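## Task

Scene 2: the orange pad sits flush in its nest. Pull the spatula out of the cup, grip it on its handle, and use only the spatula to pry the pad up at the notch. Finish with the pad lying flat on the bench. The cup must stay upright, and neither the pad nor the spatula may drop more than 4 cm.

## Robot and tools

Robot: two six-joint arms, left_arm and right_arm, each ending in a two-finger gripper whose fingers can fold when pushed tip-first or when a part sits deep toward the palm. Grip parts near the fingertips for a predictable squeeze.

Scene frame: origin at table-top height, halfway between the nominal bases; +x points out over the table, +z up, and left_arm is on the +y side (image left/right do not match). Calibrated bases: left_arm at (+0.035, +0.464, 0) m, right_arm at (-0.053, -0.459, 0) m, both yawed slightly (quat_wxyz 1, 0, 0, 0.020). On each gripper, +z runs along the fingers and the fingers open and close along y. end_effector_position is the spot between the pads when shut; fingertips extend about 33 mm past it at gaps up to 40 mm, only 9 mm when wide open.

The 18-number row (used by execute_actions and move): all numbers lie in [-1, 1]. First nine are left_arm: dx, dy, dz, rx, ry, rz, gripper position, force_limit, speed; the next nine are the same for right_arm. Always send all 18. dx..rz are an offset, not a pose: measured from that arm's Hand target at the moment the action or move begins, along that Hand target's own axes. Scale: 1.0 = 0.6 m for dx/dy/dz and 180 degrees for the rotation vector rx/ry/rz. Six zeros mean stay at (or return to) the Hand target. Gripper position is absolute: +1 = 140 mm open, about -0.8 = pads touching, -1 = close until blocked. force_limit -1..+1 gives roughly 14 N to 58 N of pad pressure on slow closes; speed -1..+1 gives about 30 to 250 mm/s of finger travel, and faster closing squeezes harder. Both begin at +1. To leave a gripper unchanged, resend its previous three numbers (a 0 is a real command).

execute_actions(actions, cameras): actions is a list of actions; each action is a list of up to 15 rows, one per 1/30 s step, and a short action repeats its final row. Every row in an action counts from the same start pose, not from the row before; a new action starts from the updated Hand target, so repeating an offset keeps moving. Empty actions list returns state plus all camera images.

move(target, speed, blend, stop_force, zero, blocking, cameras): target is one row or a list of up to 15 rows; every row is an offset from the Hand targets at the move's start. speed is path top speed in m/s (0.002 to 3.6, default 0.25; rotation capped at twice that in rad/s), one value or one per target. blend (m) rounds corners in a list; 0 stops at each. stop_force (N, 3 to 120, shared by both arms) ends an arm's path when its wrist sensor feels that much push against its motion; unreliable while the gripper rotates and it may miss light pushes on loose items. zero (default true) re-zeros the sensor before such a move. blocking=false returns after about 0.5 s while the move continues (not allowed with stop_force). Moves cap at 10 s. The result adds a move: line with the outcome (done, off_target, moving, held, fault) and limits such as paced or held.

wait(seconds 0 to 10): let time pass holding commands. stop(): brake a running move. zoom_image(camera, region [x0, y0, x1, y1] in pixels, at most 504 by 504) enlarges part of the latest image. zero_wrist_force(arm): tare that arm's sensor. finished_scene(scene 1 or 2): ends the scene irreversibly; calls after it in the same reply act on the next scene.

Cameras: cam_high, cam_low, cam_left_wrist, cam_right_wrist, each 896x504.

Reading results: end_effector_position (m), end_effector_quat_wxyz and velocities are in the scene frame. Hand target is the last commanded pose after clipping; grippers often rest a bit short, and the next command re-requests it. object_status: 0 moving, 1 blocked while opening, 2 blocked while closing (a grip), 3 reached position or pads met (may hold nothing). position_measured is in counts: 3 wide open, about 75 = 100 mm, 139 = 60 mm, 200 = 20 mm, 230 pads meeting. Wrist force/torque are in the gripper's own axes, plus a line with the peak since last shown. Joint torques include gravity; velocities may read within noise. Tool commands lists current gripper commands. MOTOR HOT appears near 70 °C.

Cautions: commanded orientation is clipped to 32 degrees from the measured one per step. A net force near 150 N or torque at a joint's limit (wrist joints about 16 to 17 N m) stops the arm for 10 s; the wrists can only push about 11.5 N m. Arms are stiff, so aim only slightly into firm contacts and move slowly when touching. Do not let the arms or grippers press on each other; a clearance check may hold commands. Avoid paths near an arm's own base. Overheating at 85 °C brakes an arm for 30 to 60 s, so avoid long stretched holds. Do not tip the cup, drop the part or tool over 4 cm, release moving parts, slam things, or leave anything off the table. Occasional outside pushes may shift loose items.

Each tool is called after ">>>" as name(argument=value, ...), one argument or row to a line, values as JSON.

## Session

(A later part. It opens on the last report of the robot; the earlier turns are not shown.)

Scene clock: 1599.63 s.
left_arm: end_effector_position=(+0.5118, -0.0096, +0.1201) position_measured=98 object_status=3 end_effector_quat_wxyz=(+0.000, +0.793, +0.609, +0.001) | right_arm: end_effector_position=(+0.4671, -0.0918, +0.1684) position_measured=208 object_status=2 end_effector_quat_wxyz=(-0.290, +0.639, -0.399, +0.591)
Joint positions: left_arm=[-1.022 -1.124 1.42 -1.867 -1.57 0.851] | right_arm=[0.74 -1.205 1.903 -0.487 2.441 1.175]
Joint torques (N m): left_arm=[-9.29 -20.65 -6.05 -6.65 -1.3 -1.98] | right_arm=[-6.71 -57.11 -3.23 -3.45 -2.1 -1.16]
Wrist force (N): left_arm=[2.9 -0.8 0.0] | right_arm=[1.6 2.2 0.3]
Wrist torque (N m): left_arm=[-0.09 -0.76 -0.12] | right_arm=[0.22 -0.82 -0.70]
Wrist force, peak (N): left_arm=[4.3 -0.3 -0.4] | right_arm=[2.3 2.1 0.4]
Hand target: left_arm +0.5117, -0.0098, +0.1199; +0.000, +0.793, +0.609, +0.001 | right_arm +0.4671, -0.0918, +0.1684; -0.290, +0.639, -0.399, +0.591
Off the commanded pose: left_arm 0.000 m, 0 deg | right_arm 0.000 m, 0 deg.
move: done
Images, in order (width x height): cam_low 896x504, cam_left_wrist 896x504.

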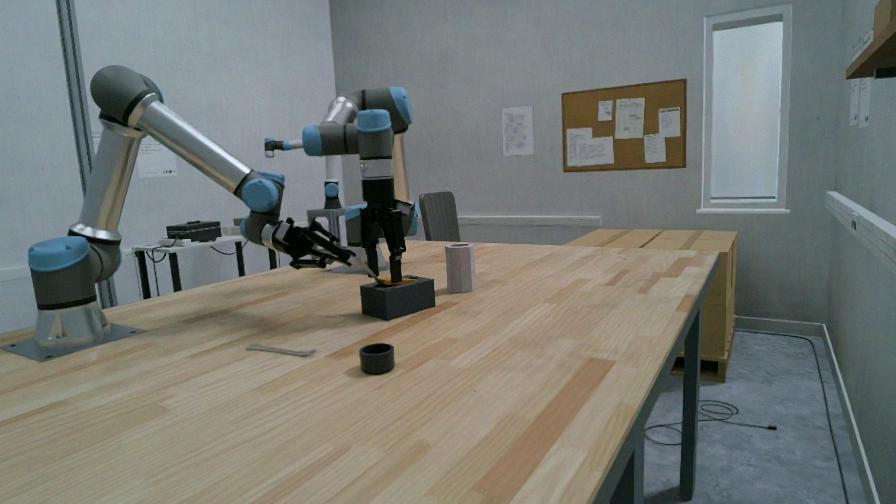

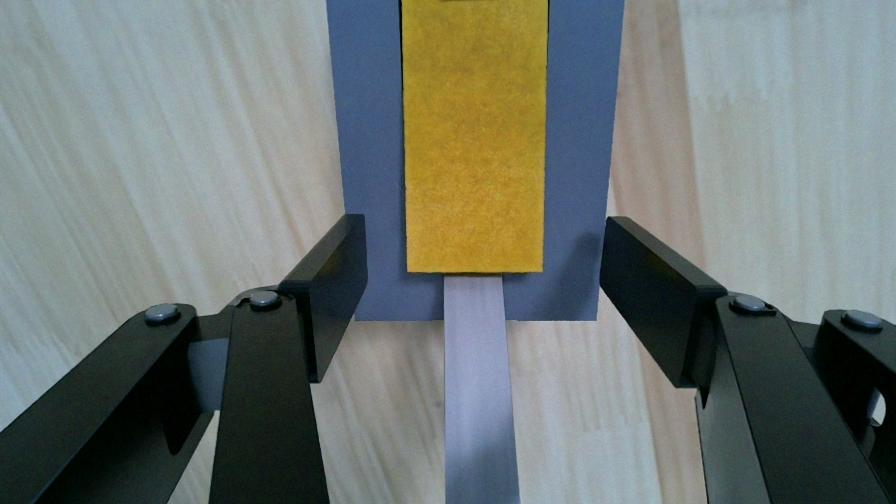

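>>> move(
  target=[0.0,-0.0042,0.0055,0,0,0,0.25,1,0,0,0,0,0,0,0,-1,1,-1],
  speed=0.03,
  cameras=["cam_left_wrist", "cam_low"],
)

>>> zoom_image(
  camera="cam_low",
  region=[360, 250, 420, 310],
)

Scene clock: 1627.90 s.
left_arm: end_effector_position=(+0.5094, -0.0092, +0.1167) position_measured=98 object_status=3 end_effector_quat_wxyz=(+0.000, +0.793, +0.609, +0.001) | right_arm: end_effector_position=(+0.4671, -0.0918, +0.1684) position_measured=208 object_status=2 end_effector_quat_wxyz=(-0.290, +0.639, -0.399, +0.591)
Joint positions: left_arm=[-1.024 -1.126 1.432 -1.877 -1.57 0.848] | right_arm=[0.74 -1.205 1.903 -0.487 2.441 1.175]
Joint torques (N m): left_arm=[-7.95 -58.86 -7.06 -6.36 -1.75 -2.08] | right_arm=[-6.65 -56.68 -2.36 -3.3 -2 -1.19]
Wrist force (N): left_arm=[2.9 -1.0 -0.3] | right_arm=[1.7 1.6 0.5]
Wrist torque (N m): left_arm=[-0.15 -0.77 -0.12] | right_arm=[0.12 -0.83 -0.69]
Wrist force, peak (N): left_arm=[3.1 -1.0 -0.3] | right_arm=[1.9 2.3 0.3]
Hand target: left_arm +0.5093, -0.0092, +0.1166; +0.000, +0.793, +0.609, +0.001 | right_arm +0.4671, -0.0918, +0.1684; -0.290, +0.639, -0.399, +0.591
Off the commanded pose: left_arm 0.000 m, 0 deg | right_arm 0.000 m, 0 deg.
move: done
Images, in order (width x height): cam_low 896x504, cam_left_wrist 896x504.

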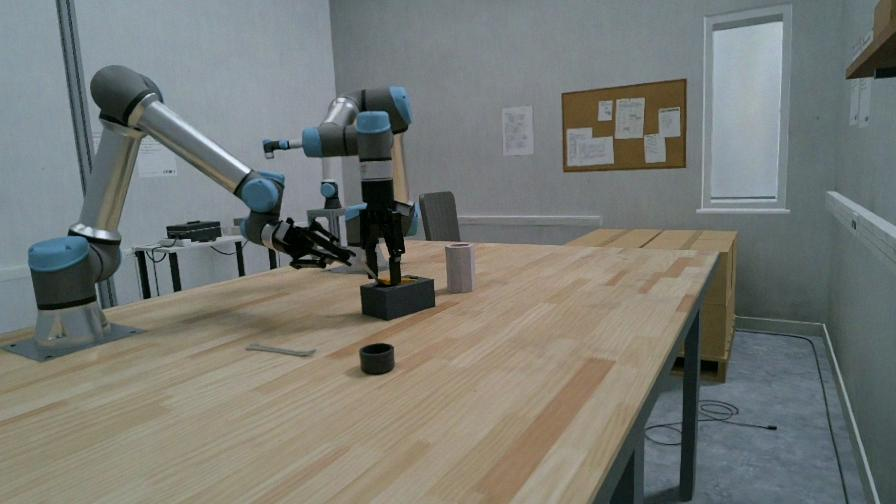

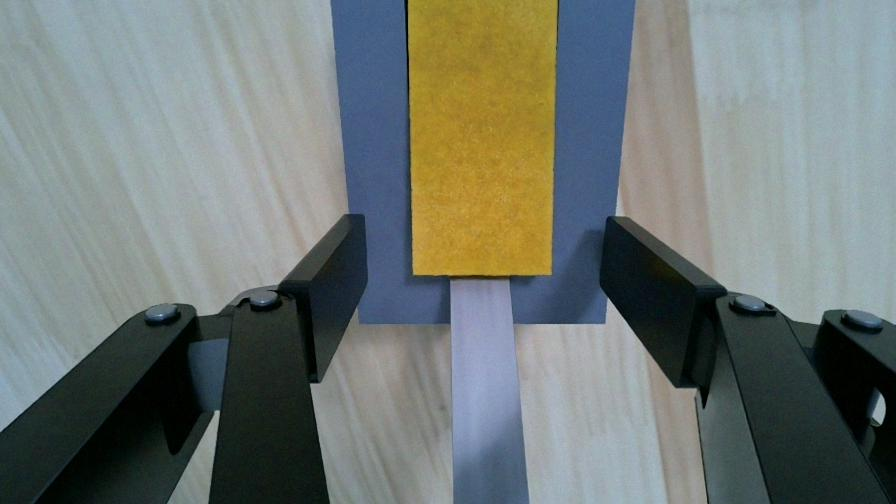

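Scaled by 8.400 from the camera's 896x504 image, which has a finer 1280x720 frame.

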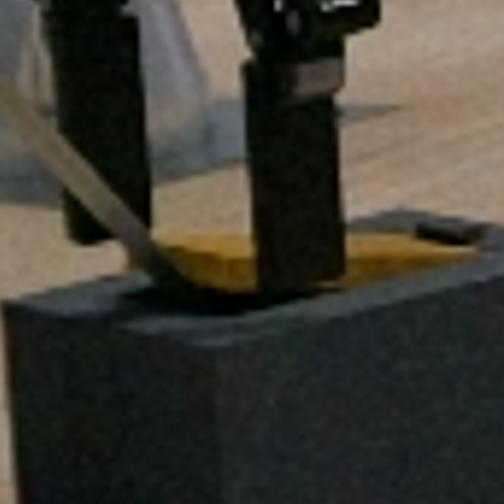

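>>> move(
  target=[0,0,0,0,0,0,-1,-0.02,-1,0,0,0,0,0,0,-1,1,-1],
  cameras=["cam_left_wrist", "cam_low"],
)

>>> zoom_image(
  camera="cam_low",
  region=[350, 240, 440, 310],
)

Scene clock: 1640.53 s.
left_arm: end_effector_position=(+0.5093, -0.0092, +0.1166) position_measured=156 object_status=0 end_effector_quat_wxyz=(+0.000, +0.793, +0.609, +0.001) | right_arm: end_effector_position=(+0.4671, -0.0918, +0.1684) position_measured=208 object_status=2 end_effector_quat_wxyz=(-0.290, +0.639, -0.399, +0.591)
Joint positions: left_arm=[-1.024 -1.126 1.433 -1.877 -1.57 0.848] | right_arm=[0.74 -1.205 1.903 -0.487 2.441 1.175]
Joint torques (N m): left_arm=[-6 -60.26 -6.33 -6.64 1.11 -1.94] | right_arm=[-6.83 -57.2 -3.33 -3.3 -2.02 -1.01]
Wrist force (N): left_arm=[2.8 -1.7 -0.8] | right_arm=[2.0 1.7 0.4]
Wrist torque (N m): left_arm=[-0.13 -0.70 -0.15] | right_arm=[0.13 -0.87 -0.70]
Wrist force, peak (N): left_arm=[3.1 -1.4 -1.0] | right_arm=[2.4 2.0 -0.2]
Hand target: left_arm +0.5093, -0.0092, +0.1166; +0.000, +0.793, +0.609, +0.001 | right_arm +0.4671, -0.0918, +0.1684; -0.290, +0.639, -0.399, +0.591
Off the commanded pose: left_arm 0.000 m, 0 deg | right_arm 0.000 m, 0 deg.
move: done
Images, in order (width x height): cam_low 896x504, cam_left_wrist 896x504.

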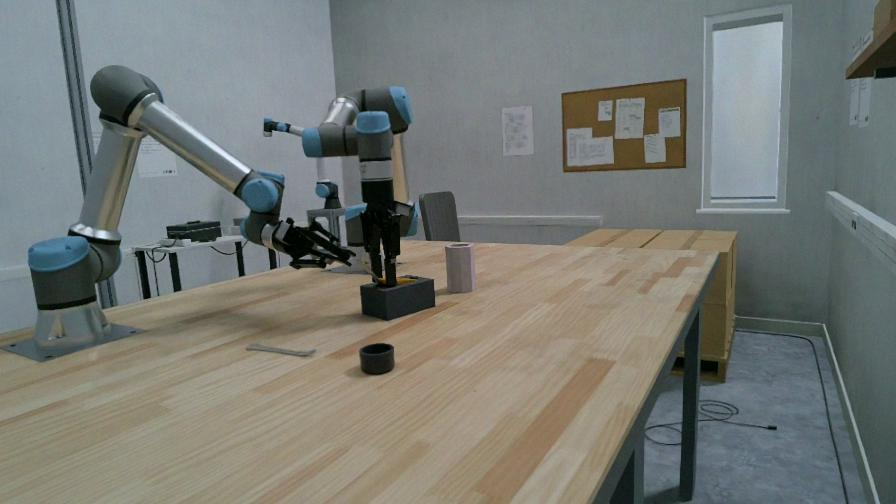

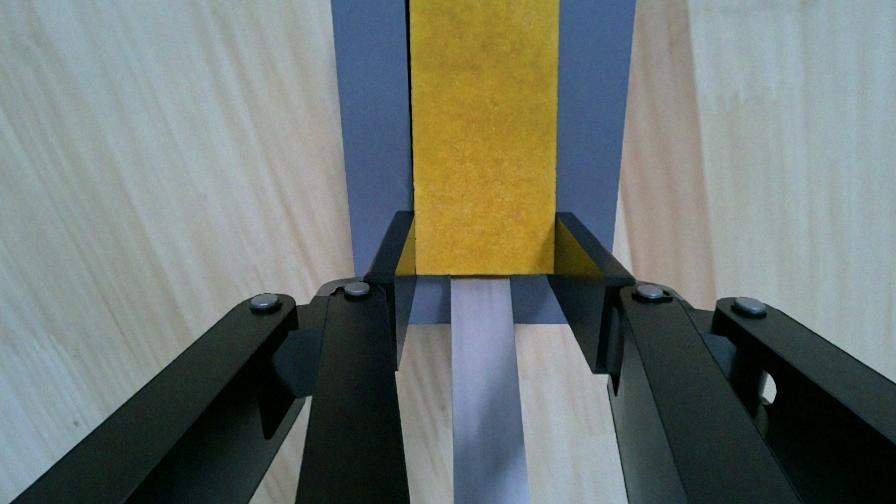

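Scaled by 5.600 from the camera's 896x504 image, which has a finer 1280x720 frame.

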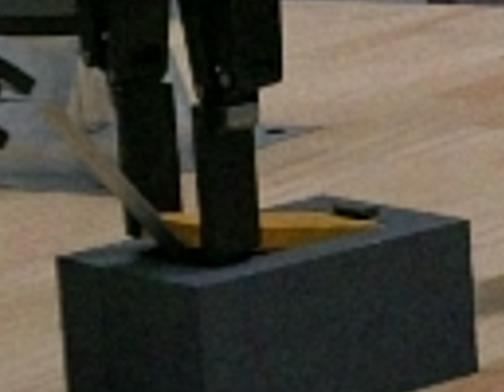

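>>> wait(
  seconds=1.2,
)

Scene clock: 1643.80 s.
left_arm: end_effector_position=(+0.5093, -0.0092, +0.1166) position_measured=156 object_status=2 end_effector_quat_wxyz=(+0.000, +0.793, +0.609, +0.001) | right_arm: end_effector_position=(+0.4671, -0.0918, +0.1684) position_measured=208 object_status=2 end_effector_quat_wxyz=(-0.290, +0.639, -0.399, +0.591)
Joint positions: left_arm=[-1.024 -1.126 1.433 -1.877 -1.57 0.848] | right_arm=[0.74 -1.205 1.903 -0.487 2.441 1.175]
Joint torques (N m): left_arm=[-2.8 -53.05 -8.97 -6.46 1.53 -0.21] | right_arm=[-6.76 -56.92 -3.64 -3.33 -2.03 -1.1]
Wrist force (N): left_arm=[3.0 -1.7 -1.3] | right_arm=[2.0 1.9 0.4]
Wrist torque (N m): left_arm=[-0.13 -0.74 -0.15] | right_arm=[0.17 -0.87 -0.71]
Wrist force, peak (N): left_arm=[3.1 -1.8 -1.4] | right_arm=[1.9 2.6 0.2]
Hand target: left_arm +0.5093, -0.0092, +0.1166; +0.000, +0.793, +0.609, +0.001 | right_arm +0.4671, -0.0918, +0.1684; -0.290, +0.639, -0.399, +0.591
Tool commands: left_gripper/position=-1.0 left_gripper/force_limit=-0.02 left_gripper/speed=-1.0 right_gripper/position=-1.0 right_gripper/force_limit=+1.0 right_gripper/speed=-1.0
Off the commanded pose: left_arm 0.000 m, 0 deg | right_arm 0.000 m, 0 deg.
wait: 1.20 s; at rest from the start

>>> move(
  target=[0,0,0,0,0,0,-1,-0.02,-1,0.0955,-0.025,-0.0163,0,0,0,-1,1,-1],
  speed=0.04,
  cameras=["cam_left_wrist", "cam_low"],
)

>>> zoom_image(
  camera="cam_low",
  region=[330, 220, 450, 310],
)

Scene clock: 1655.20 s.
left_arm: end_effector_position=(+0.5093, -0.0092, +0.1166) position_measured=156 object_status=2 end_effector_quat_wxyz=(+0.000, +0.793, +0.609, +0.001) | right_arm: end_effector_position=(+0.4591, -0.1318, +0.2122) position_measured=208 object_status=2 end_effector_quat_wxyz=(-0.290, +0.639, -0.399, +0.591)
Joint positions: left_arm=[-1.024 -1.126 1.433 -1.877 -1.57 0.848] | right_arm=[0.682 -1.357 1.972 -0.418 2.384 1.157]
Joint torques (N m): left_arm=[0.93 -44.01 -10.87 -6.53 1.55 1.46] | right_arm=[-8.29 -48.55 -3.37 0.63 -2.15 -1.55]
Wrist force (N): left_arm=[2.5 -1.2 -0.4] | right_arm=[1.1 0.5 0.7]
Wrist torque (N m): left_arm=[-0.09 -0.72 -0.16] | right_arm=[0.29 -0.80 -0.38]
Wrist force, peak (N): left_arm=[4.3 -1.9 -3.7] | right_arm=[-0.2 4.3 1.2]
Hand target: left_arm +0.5093, -0.0092, +0.1166; +0.000, +0.793, +0.609, +0.001 | right_arm +0.4591, -0.1319, +0.2123; -0.290, +0.639, -0.399, +0.591
Off the commanded pose: left_arm 0.000 m, 0 deg | right_arm 0.000 m, 0 deg.
move: done
Images, in order (width x height): cam_low 896x504, cam_left_wrist 896x504.

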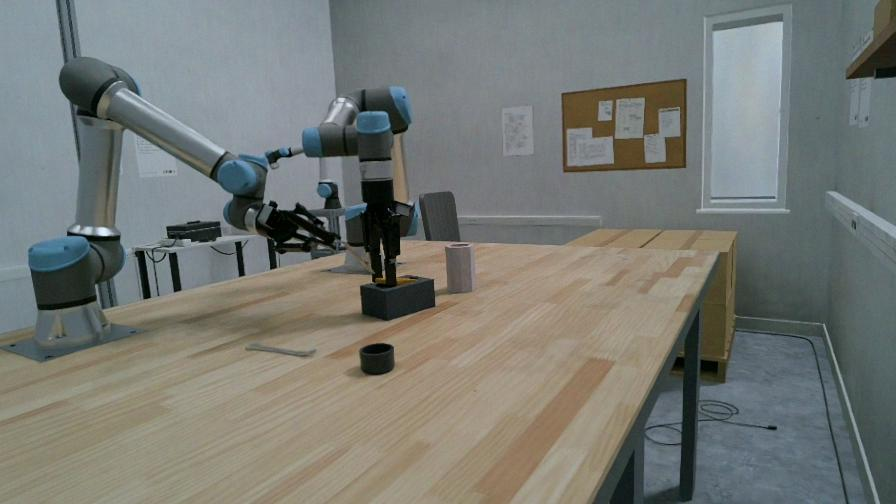

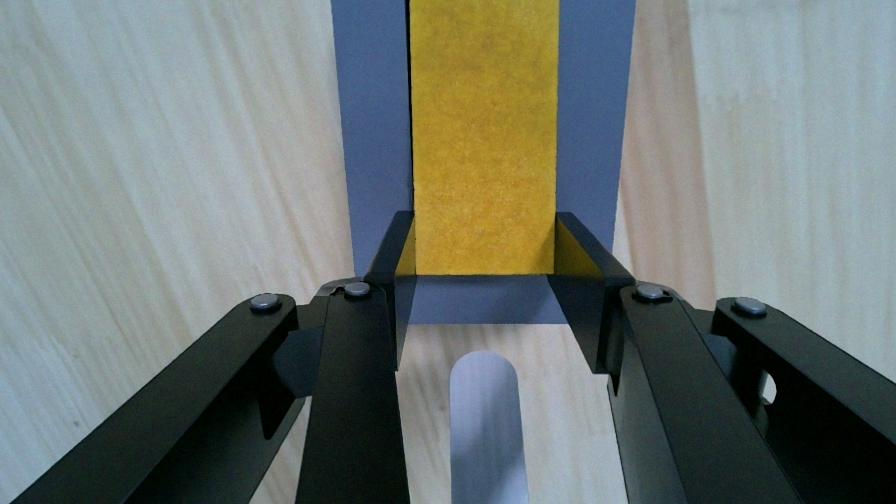

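Scaled by 4.200 from the camera's 896x504 image, which has a finer 1280x720 frame.

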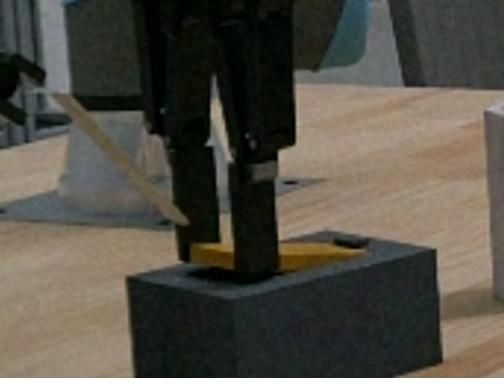

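>>> move(
  target=[-0.016,0,-0.005,0,0,0,-1,-0.02,-1,0,0,0,0,0,0,-1,1,-1],
  speed=0.02,
  cameras=["cam_left_wrist", "cam_low"],
)

>>> zoom_image(
  camera="cam_low",
  region=[330, 220, 450, 310],
)

Scene clock: 1668.30 s.
left_arm: end_effector_position=(+0.5068, -0.0183, +0.1195) position_measured=156 object_status=2 end_effector_quat_wxyz=(+0.000, +0.793, +0.609, +0.001) end_effector_velocity=(+0.001, -0.001, +0.001) end_effector_angular_velocity=(+0.000, -0.002, +0.001) | right_arm: end_effector_position=(+0.4591, -0.1319, +0.2123) position_measured=208 object_status=2 end_effector_quat_wxyz=(-0.290, +0.639, -0.399, +0.591)
Joint positions: left_arm=[-1.035 -1.117 1.412 -1.865 -1.57 0.837] | right_arm=[0.682 -1.358 1.972 -0.417 2.384 1.157]
Joint velocities: left_arm=[-0.001 0.002 -0.005 0.002 0.001 -0.002] | right_arm=[within noise]
Joint torques (N m): left_arm=[-5.93 -24.42 -38.13 0.15 1.17 -1.8] | right_arm=[-7.65 -48.38 -3.42 0.42 -2.2 -1.32]
Wrist force (N): left_arm=[2.6 -0.5 0.5] | right_arm=[1.1 0.4 0.6]
Wrist torque (N m): left_arm=[-0.03 -0.71 -0.10] | right_arm=[0.25 -0.81 -0.38]
Wrist force, peak (N): left_arm=[3.2 -1.2 0.4] | right_arm=[1.6 0.5 0.7]
Hand target: left_arm +0.5068, -0.0184, +0.1196; +0.000, +0.793, +0.609, +0.001 | right_arm +0.4591, -0.1319, +0.2123; -0.290, +0.639, -0.399, +0.591
Off the commanded pose: left_arm 0.000 m, 0 deg | right_arm 0.000 m, 0 deg.
move: done
Images, in order (width x height): cam_low 896x504, cam_left_wrist 896x504.

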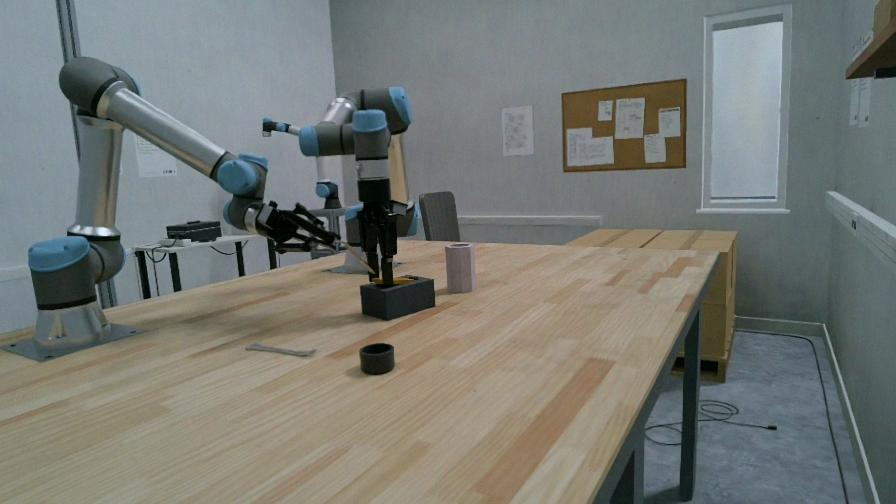

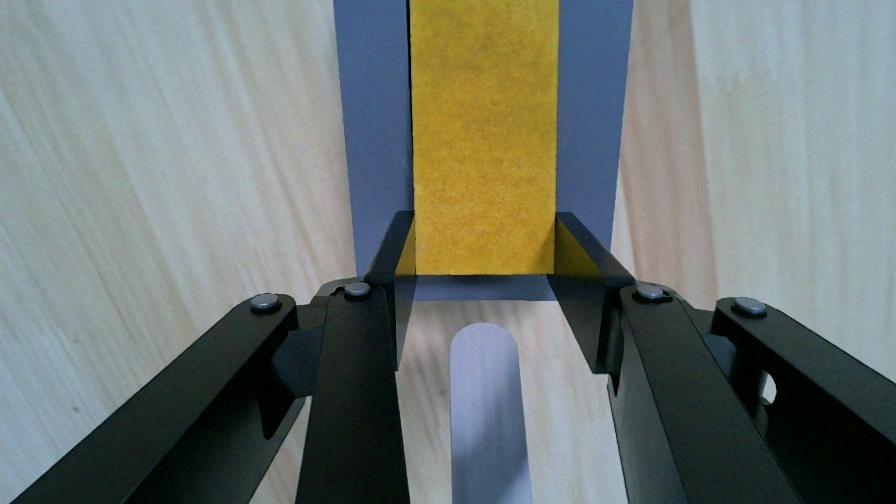

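Scaled by 4.200 from the camera's 896x504 image, which has a finer 1280x720 frame.

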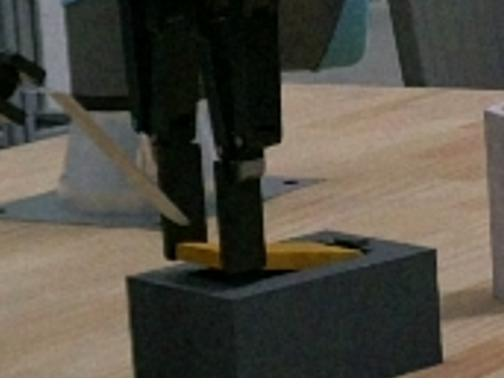

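>>> move(
  target=[0,0,-0.0667,0,0,0,-1,-0.02,-1,0.1277,0.044,-0.0253,0,0,0,-1,1,-1],
  speed=0.05,
  cameras=["cam_left_wrist", "cam_low"],
)

>>> zoom_image(
  camera="cam_low",
  region=[330, 220, 450, 310],
)

Scene clock: 1679.03 s.
left_arm: end_effector_position=(+0.5068, -0.0185, +0.1595) position_measured=156 object_status=2 end_effector_quat_wxyz=(+0.000, +0.793, +0.609, +0.001) | right_arm: end_effector_position=(+0.4385, -0.2091, +0.2323) position_measured=208 object_status=2 end_effector_quat_wxyz=(-0.290, +0.639, -0.399, +0.591)
Joint positions: left_arm=[-1.035 -1.141 1.341 -1.771 -1.57 0.837] | right_arm=[0.542 -1.575 2.156 -0.408 2.247 1.122]
Joint torques (N m): left_arm=[-7.63 -61.6 -41.86 0.6 1.28 -2.16] | right_arm=[-8.14 -37.17 -3.73 0.18 -2.24 -1.75]
Wrist force (N): left_arm=[3.0 -1.1 0.7] | right_arm=[1.0 0.4 0.3]
Wrist torque (N m): left_arm=[-0.17 -0.86 -0.11] | right_arm=[0.25 -0.78 -0.37]
Wrist force, peak (N): left_arm=[3.1 -1.0 0.8] | right_arm=[1.7 0.4 0.2]
Hand target: left_arm +0.5068, -0.0185, +0.1596; +0.000, +0.793, +0.609, +0.001 | right_arm +0.4385, -0.2092, +0.2323; -0.290, +0.639, -0.399, +0.591
Off the commanded pose: left_arm 0.000 m, 0 deg | right_arm 0.000 m, 0 deg.
move: done
Images, in order (width x height): cam_low 896x504, cam_left_wrist 896x504.

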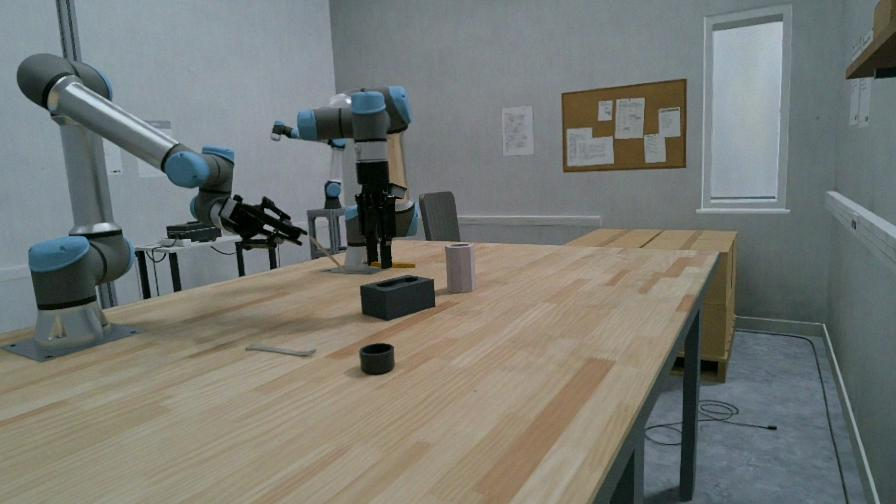

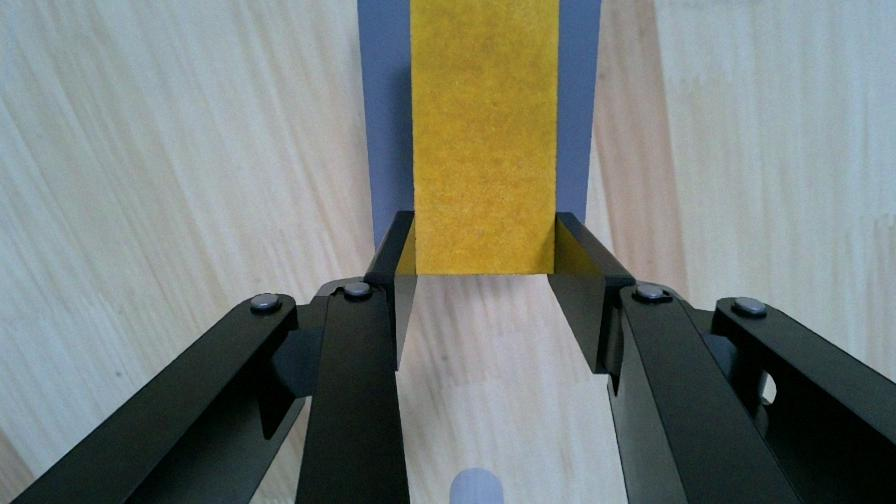

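Scaled by 4.200 from the camera's 896x504 image, which has a finer 1280x720 frame.

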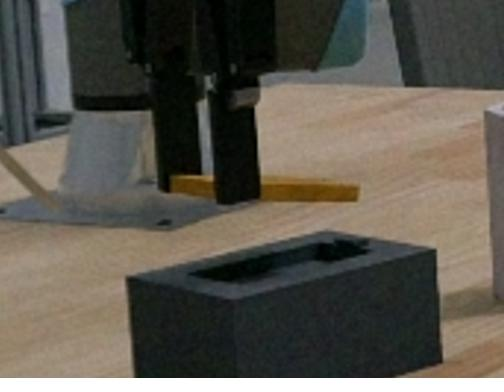

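>>> move(
  target=[0.2688,-0.3392,-0.05,0,0,0,-1,-0.02,-1,-0.0315,-0.052,-0.277,-0.4503,-0.1133,0.2064,-1,1,-1],
  speed=0.15,
  cameras=["all"],
)

Scene clock: 1743.93 s.
left_arm: end_effector_position=(+0.3519, +0.1898, +0.1896) position_measured=156 object_status=2 end_effector_quat_wxyz=(+0.000, +0.793, +0.609, +0.001) | right_arm: end_effector_position=(+0.2802, -0.1603, +0.2710) position_measured=208 object_status=2 end_effector_quat_wxyz=(+0.032, -0.608, +0.793, +0.027)
Joint positions: left_arm=[-1.077 -1.777 1.976 -1.77 -1.57 0.796] | right_arm=[0.338 -1.303 1.268 1.557 1.502 2.211]
Joint torques (N m): left_arm=[-7 -27.3 -7.35 0.36 1.26 -2.16] | right_arm=[-8.77 -14.93 -35.2 5.62 -2.56 -1.5]
Wrist force (N): left_arm=[3.1 -1.1 0.6] | right_arm=[-1.3 0.2 0.7]
Wrist torque (N m): left_arm=[-0.14 -0.88 -0.10] | right_arm=[-0.04 0.24 0.18]
Wrist force, peak (N): left_arm=[3.4 -1.1 0.6] | right_arm=[3.6 1.0 2.5]
Hand target: left_arm +0.3518, +0.1899, +0.1897; +0.000, +0.793, +0.609, +0.001 | right_arm +0.2802, -0.1603, +0.2710; +0.032, -0.608, +0.793, +0.027
Off the commanded pose: left_arm 0.000 m, 0 deg | right_arm 0.000 m, 0 deg.
move: done

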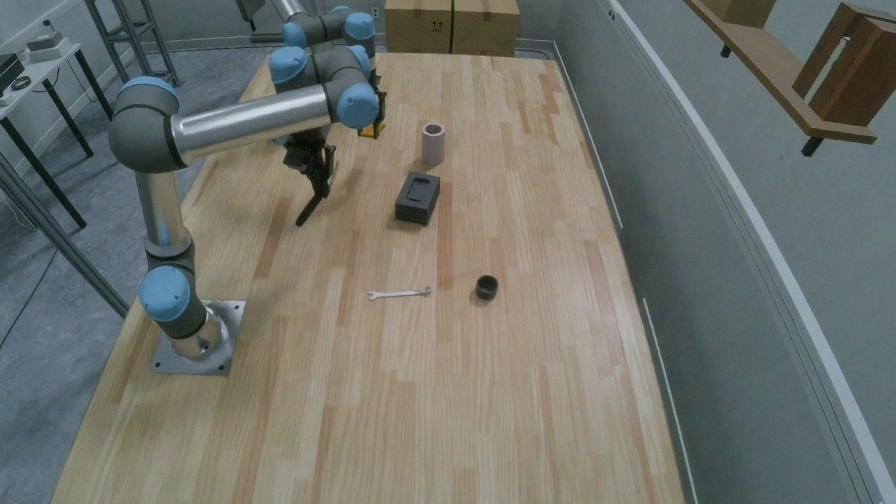

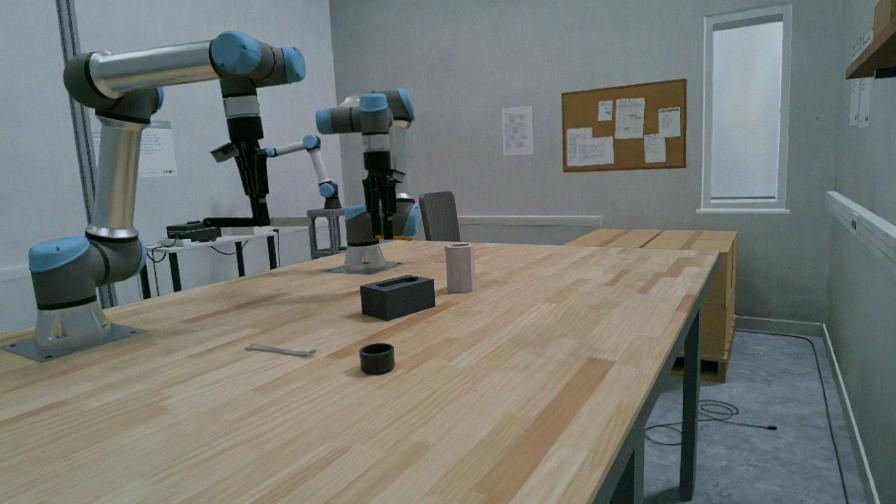

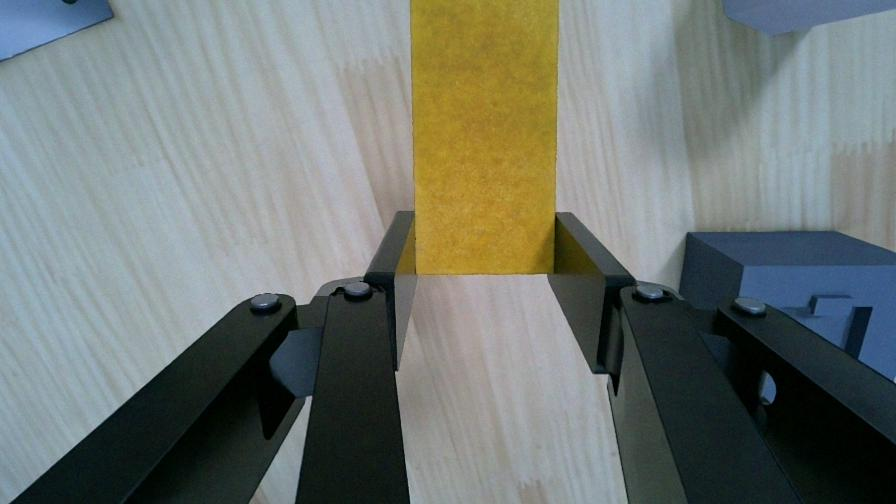

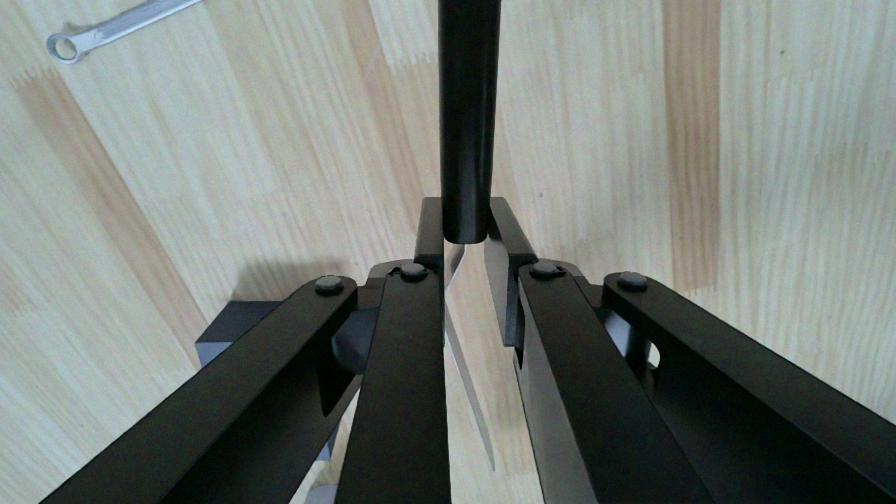

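>>> move(
  target=[0,0,0.1583,0,0,0,-1,-0.02,-1,0.0181,0,0.2159,0,0,0,-1,1,-1],
  speed=0.1,
)

>>> move(
  target=[0,0,0.1167,0,0,0,-1,-0.02,-1,0.0146,0,0.1744,0,0,0,-1,1,-1],
  speed=0.012,
  stop_force=4,
  cameras=["all"],
)

Scene clock: 1751.93 s.
left_arm: end_effector_position=(+0.3519, +0.1900, +0.0948) position_measured=156 object_status=2 end_effector_quat_wxyz=(+0.000, +0.793, +0.609, +0.001) | right_arm: end_effector_position=(+0.2797, -0.1602, +0.1411) position_measured=208 object_status=2 end_effector_quat_wxyz=(+0.032, -0.608, +0.793, +0.027)
Joint positions: left_arm=[-1.077 -1.693 2.166 -2.043 -1.57 0.796] | right_arm=[0.339 -1.264 1.553 1.235 1.502 2.212]
Joint torques (N m): left_arm=[3.99 -4.78 -5.77 -6.83 0.62 1.63] | right_arm=[5.36 -15.75 -2.68 0.71 -2.42 1.24]
Wrist force (N): left_arm=[3.0 -1.0 0.6] | right_arm=[-1.5 0.1 0.8]
Wrist torque (N m): left_arm=[-0.14 -0.84 -0.15] | right_arm=[-0.08 0.28 0.18]
Wrist force, peak (N): left_arm=[3.5 -1.0 1.2] | right_arm=[-1.7 0.3 1.3]
Hand target: left_arm +0.3519, +0.1900, +0.0947; +0.000, +0.793, +0.609, +0.001 | right_arm +0.2798, -0.1602, +0.1410; +0.032, -0.608, +0.793, +0.027
Off the commanded pose: left_arm 0.000 m, 0 deg | right_arm 0.000 m, 0 deg.
move: done

Scene clock: 1761.63 s.
left_arm: end_effector_position=(+0.3519, +0.1900, +0.0467) position_measured=156 object_status=2 end_effector_quat_wxyz=(+0.000, +0.793, +0.609, +0.001) | right_arm: end_effector_position=(+0.2794, -0.1601, +0.0409) position_measured=208 object_status=2 end_effector_quat_wxyz=(+0.032, -0.608, +0.793, +0.027)
Joint positions: left_arm=[-1.076 -1.62 2.244 -2.194 -1.57 0.796] | right_arm=[0.339 -1.17 1.7 0.994 1.502 2.212]
Joint torques (N m): left_arm=[2.38 -30.09 -35.65 1.07 1.42 1.57] | right_arm=[5.68 -54.99 -30.78 5.08 2.59 0.9]
Wrist force (N): left_arm=[0.2 0.7 -2.7] | right_arm=[-1.9 -0.4 -1.2]
Wrist torque (N m): left_arm=[-0.09 -0.51 -0.04] | right_arm=[-0.14 0.28 0.15]
Wrist force, peak (N): left_arm=[-0.3 0.0 -3.7] | right_arm=[-2.7 -0.5 -14.3]
Hand target: left_arm +0.3519, +0.1900, +0.0467; +0.000, +0.793, +0.609, +0.001 (not the last commanded pose) | right_arm +0.2794, -0.1601, +0.0409; +0.032, -0.608, +0.793, +0.027 (not the last commanded pose)
Off the commanded pose: left_arm 0.022 m, 0 deg | right_arm 0.005 m, 0 deg.
move: contact (left_arm, right_arm)

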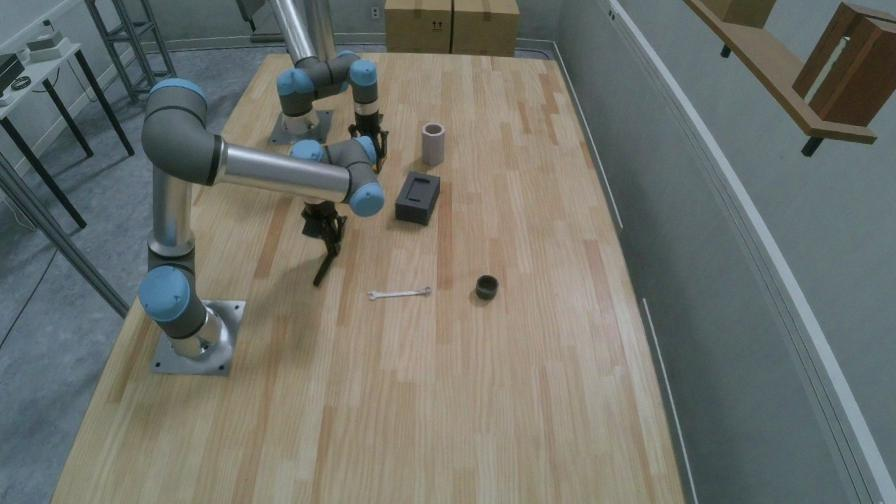

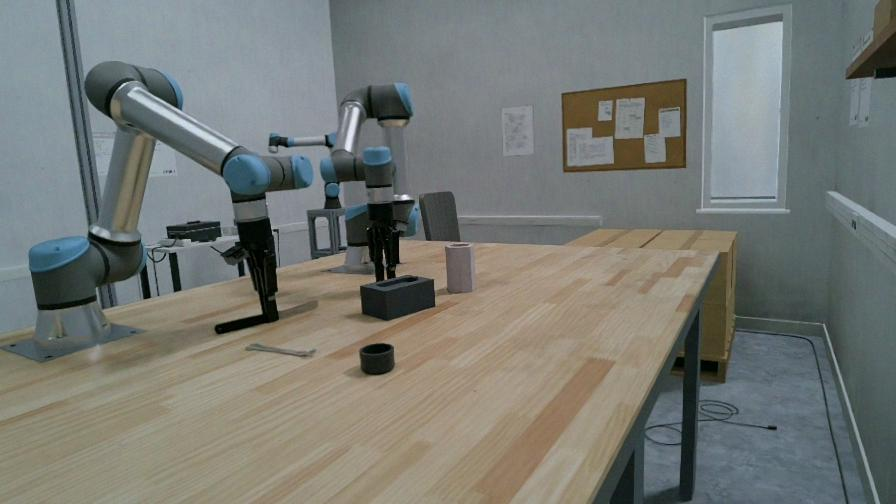

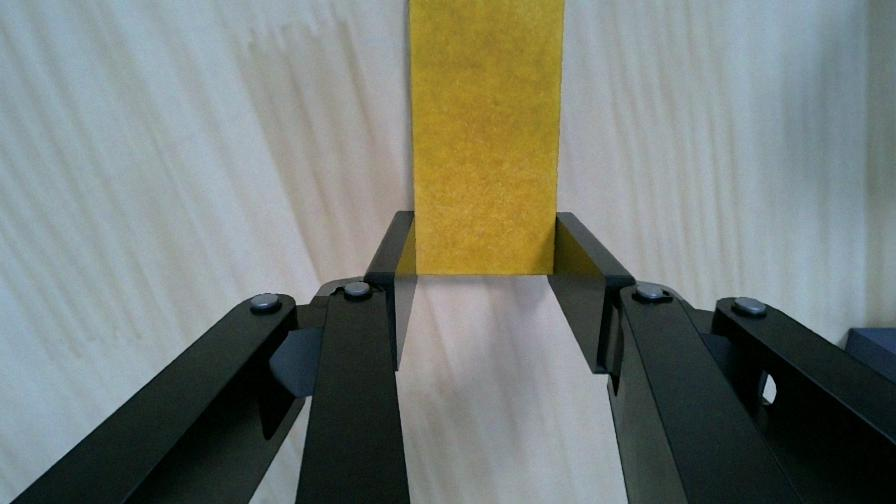

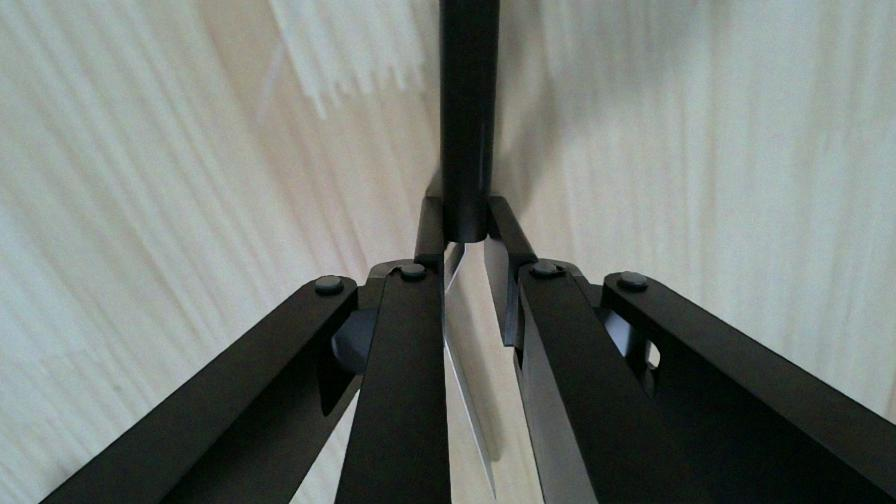

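>>> zoom_image(
  camera="cam_low",
  region=[200, 230, 340, 350],
)

>>> zoom_image(
  camera="cam_low",
  region=[340, 200, 440, 290],
)

>>> zoom_image(
  camera="cam_right_wrist",
  region=[380, 180, 560, 504],
)

Scaled by 3.600 from the camera's 896x504 image, which has a finer 1280x720 frame.

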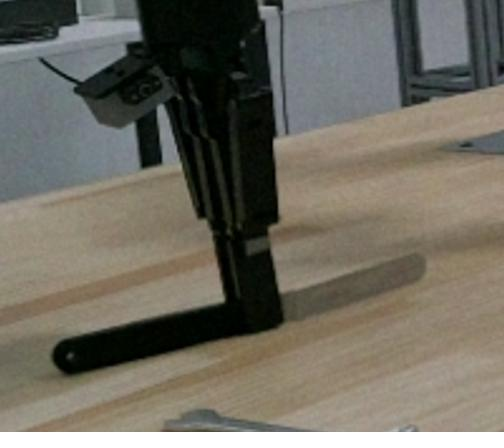

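Scaled by 5.040 from the camera's 896x504 image, which has a finer 1280x720 frame.

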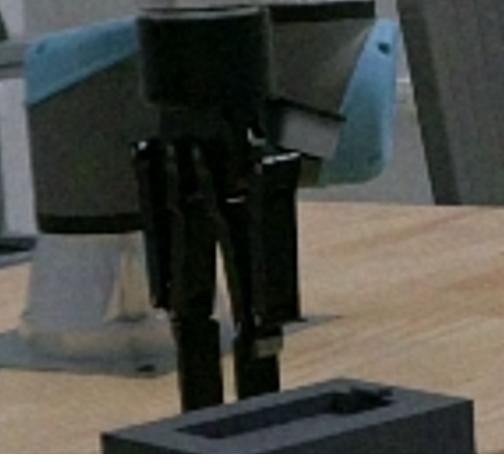

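Scaled by 1.556 from the camera's 896x504 image, which has a finer 1280x720 frame.

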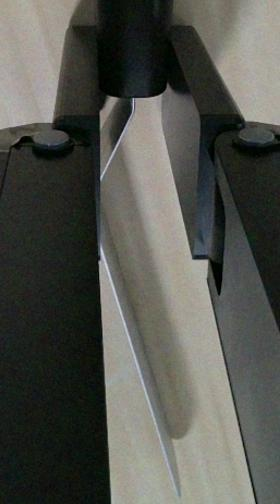

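>>> move(
  target=[-0.0096, 0, 0.0193, 0, 0.0444, 0, -1, -0.02, -1, 0, 0, 0, 0, 0, 0, -1, 1, -1],
  speed=0.03,
  cameras=["all"],
)

Scene clock: 1786.63 s.
left_arm: end_effector_position=(+0.3505, +0.1845, +0.0352) position_measured=156 object_status=2 end_effector_quat_wxyz=(-0.042, +0.791, +0.607, +0.056) | right_arm: end_effector_position=(+0.2794, -0.1601, +0.0409) position_measured=208 object_status=2 end_effector_quat_wxyz=(+0.032, -0.608, +0.793, +0.027)
Joint positions: left_arm=[-1.158 -1.553 2.191 -2.103 -1.479 0.709] | right_arm=[0.339 -1.17 1.7 0.994 1.502 2.212]
Joint torques (N m): left_arm=[-11.09 8.76 -23.3 -2.43 1.29 -2.2] | right_arm=[1.16 -54.21 -30.27 5.04 2.54 -0.08]
Wrist force (N): left_arm=[27.3 -16.3 -60.8] | right_arm=[-2.0 0.0 -1.5]
Wrist torque (N m): left_arm=[1.11 -0.66 -0.12] | right_arm=[-0.08 0.29 0.15]
Wrist force, peak (N): left_arm=[26.1 -16.0 -61.6] | right_arm=[-2.1 -0.1 -1.9]
Hand target: left_arm +0.3505, +0.1845, +0.0352; -0.043, +0.791, +0.607, +0.056 | right_arm +0.2794, -0.1601, +0.0409; +0.032, -0.608, +0.793, +0.027
Off the commanded pose: left_arm 0.000 m, 0 deg | right_arm 0.000 m, 0 deg.
move: done

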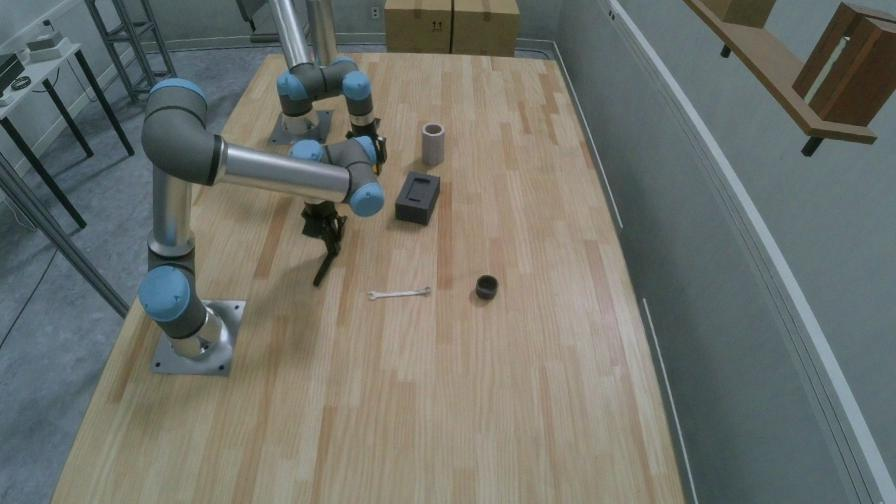

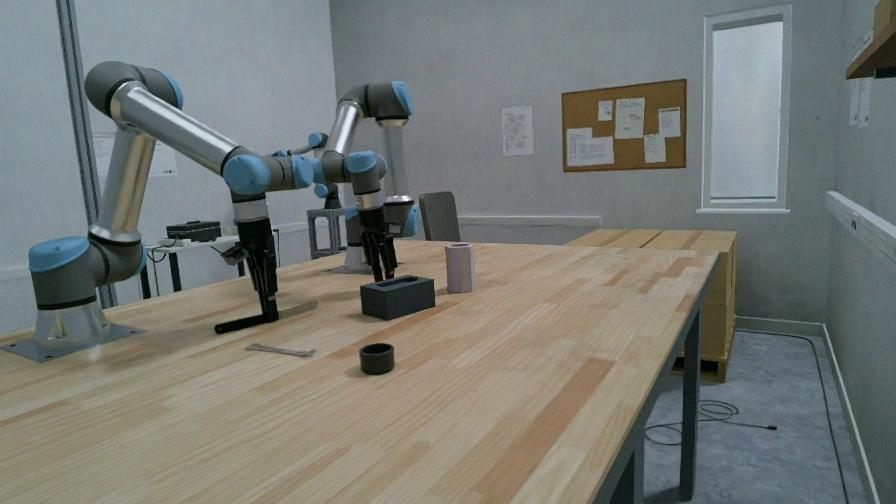

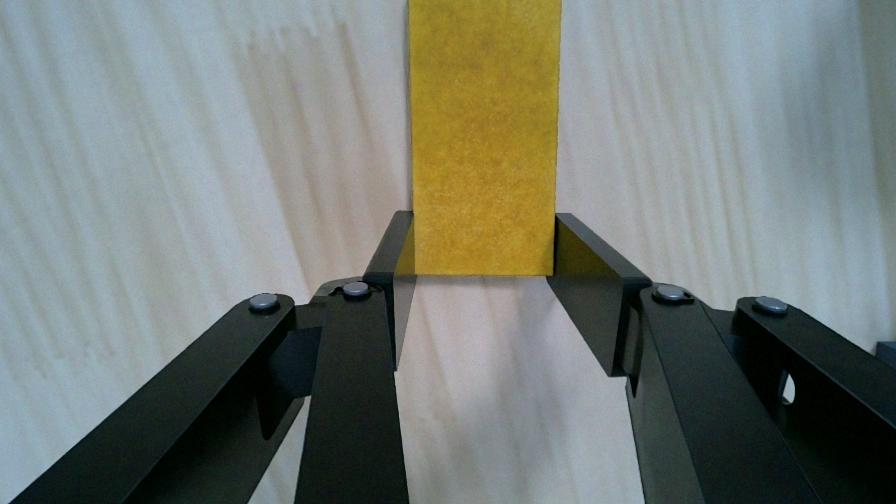

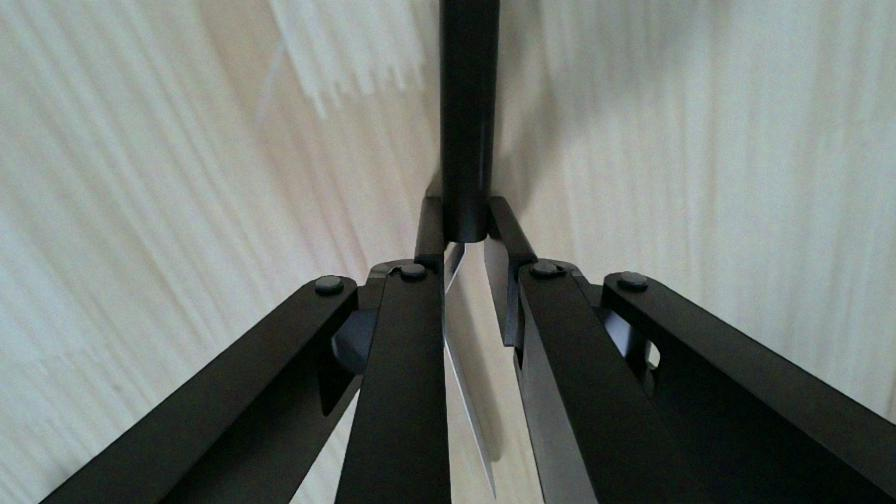

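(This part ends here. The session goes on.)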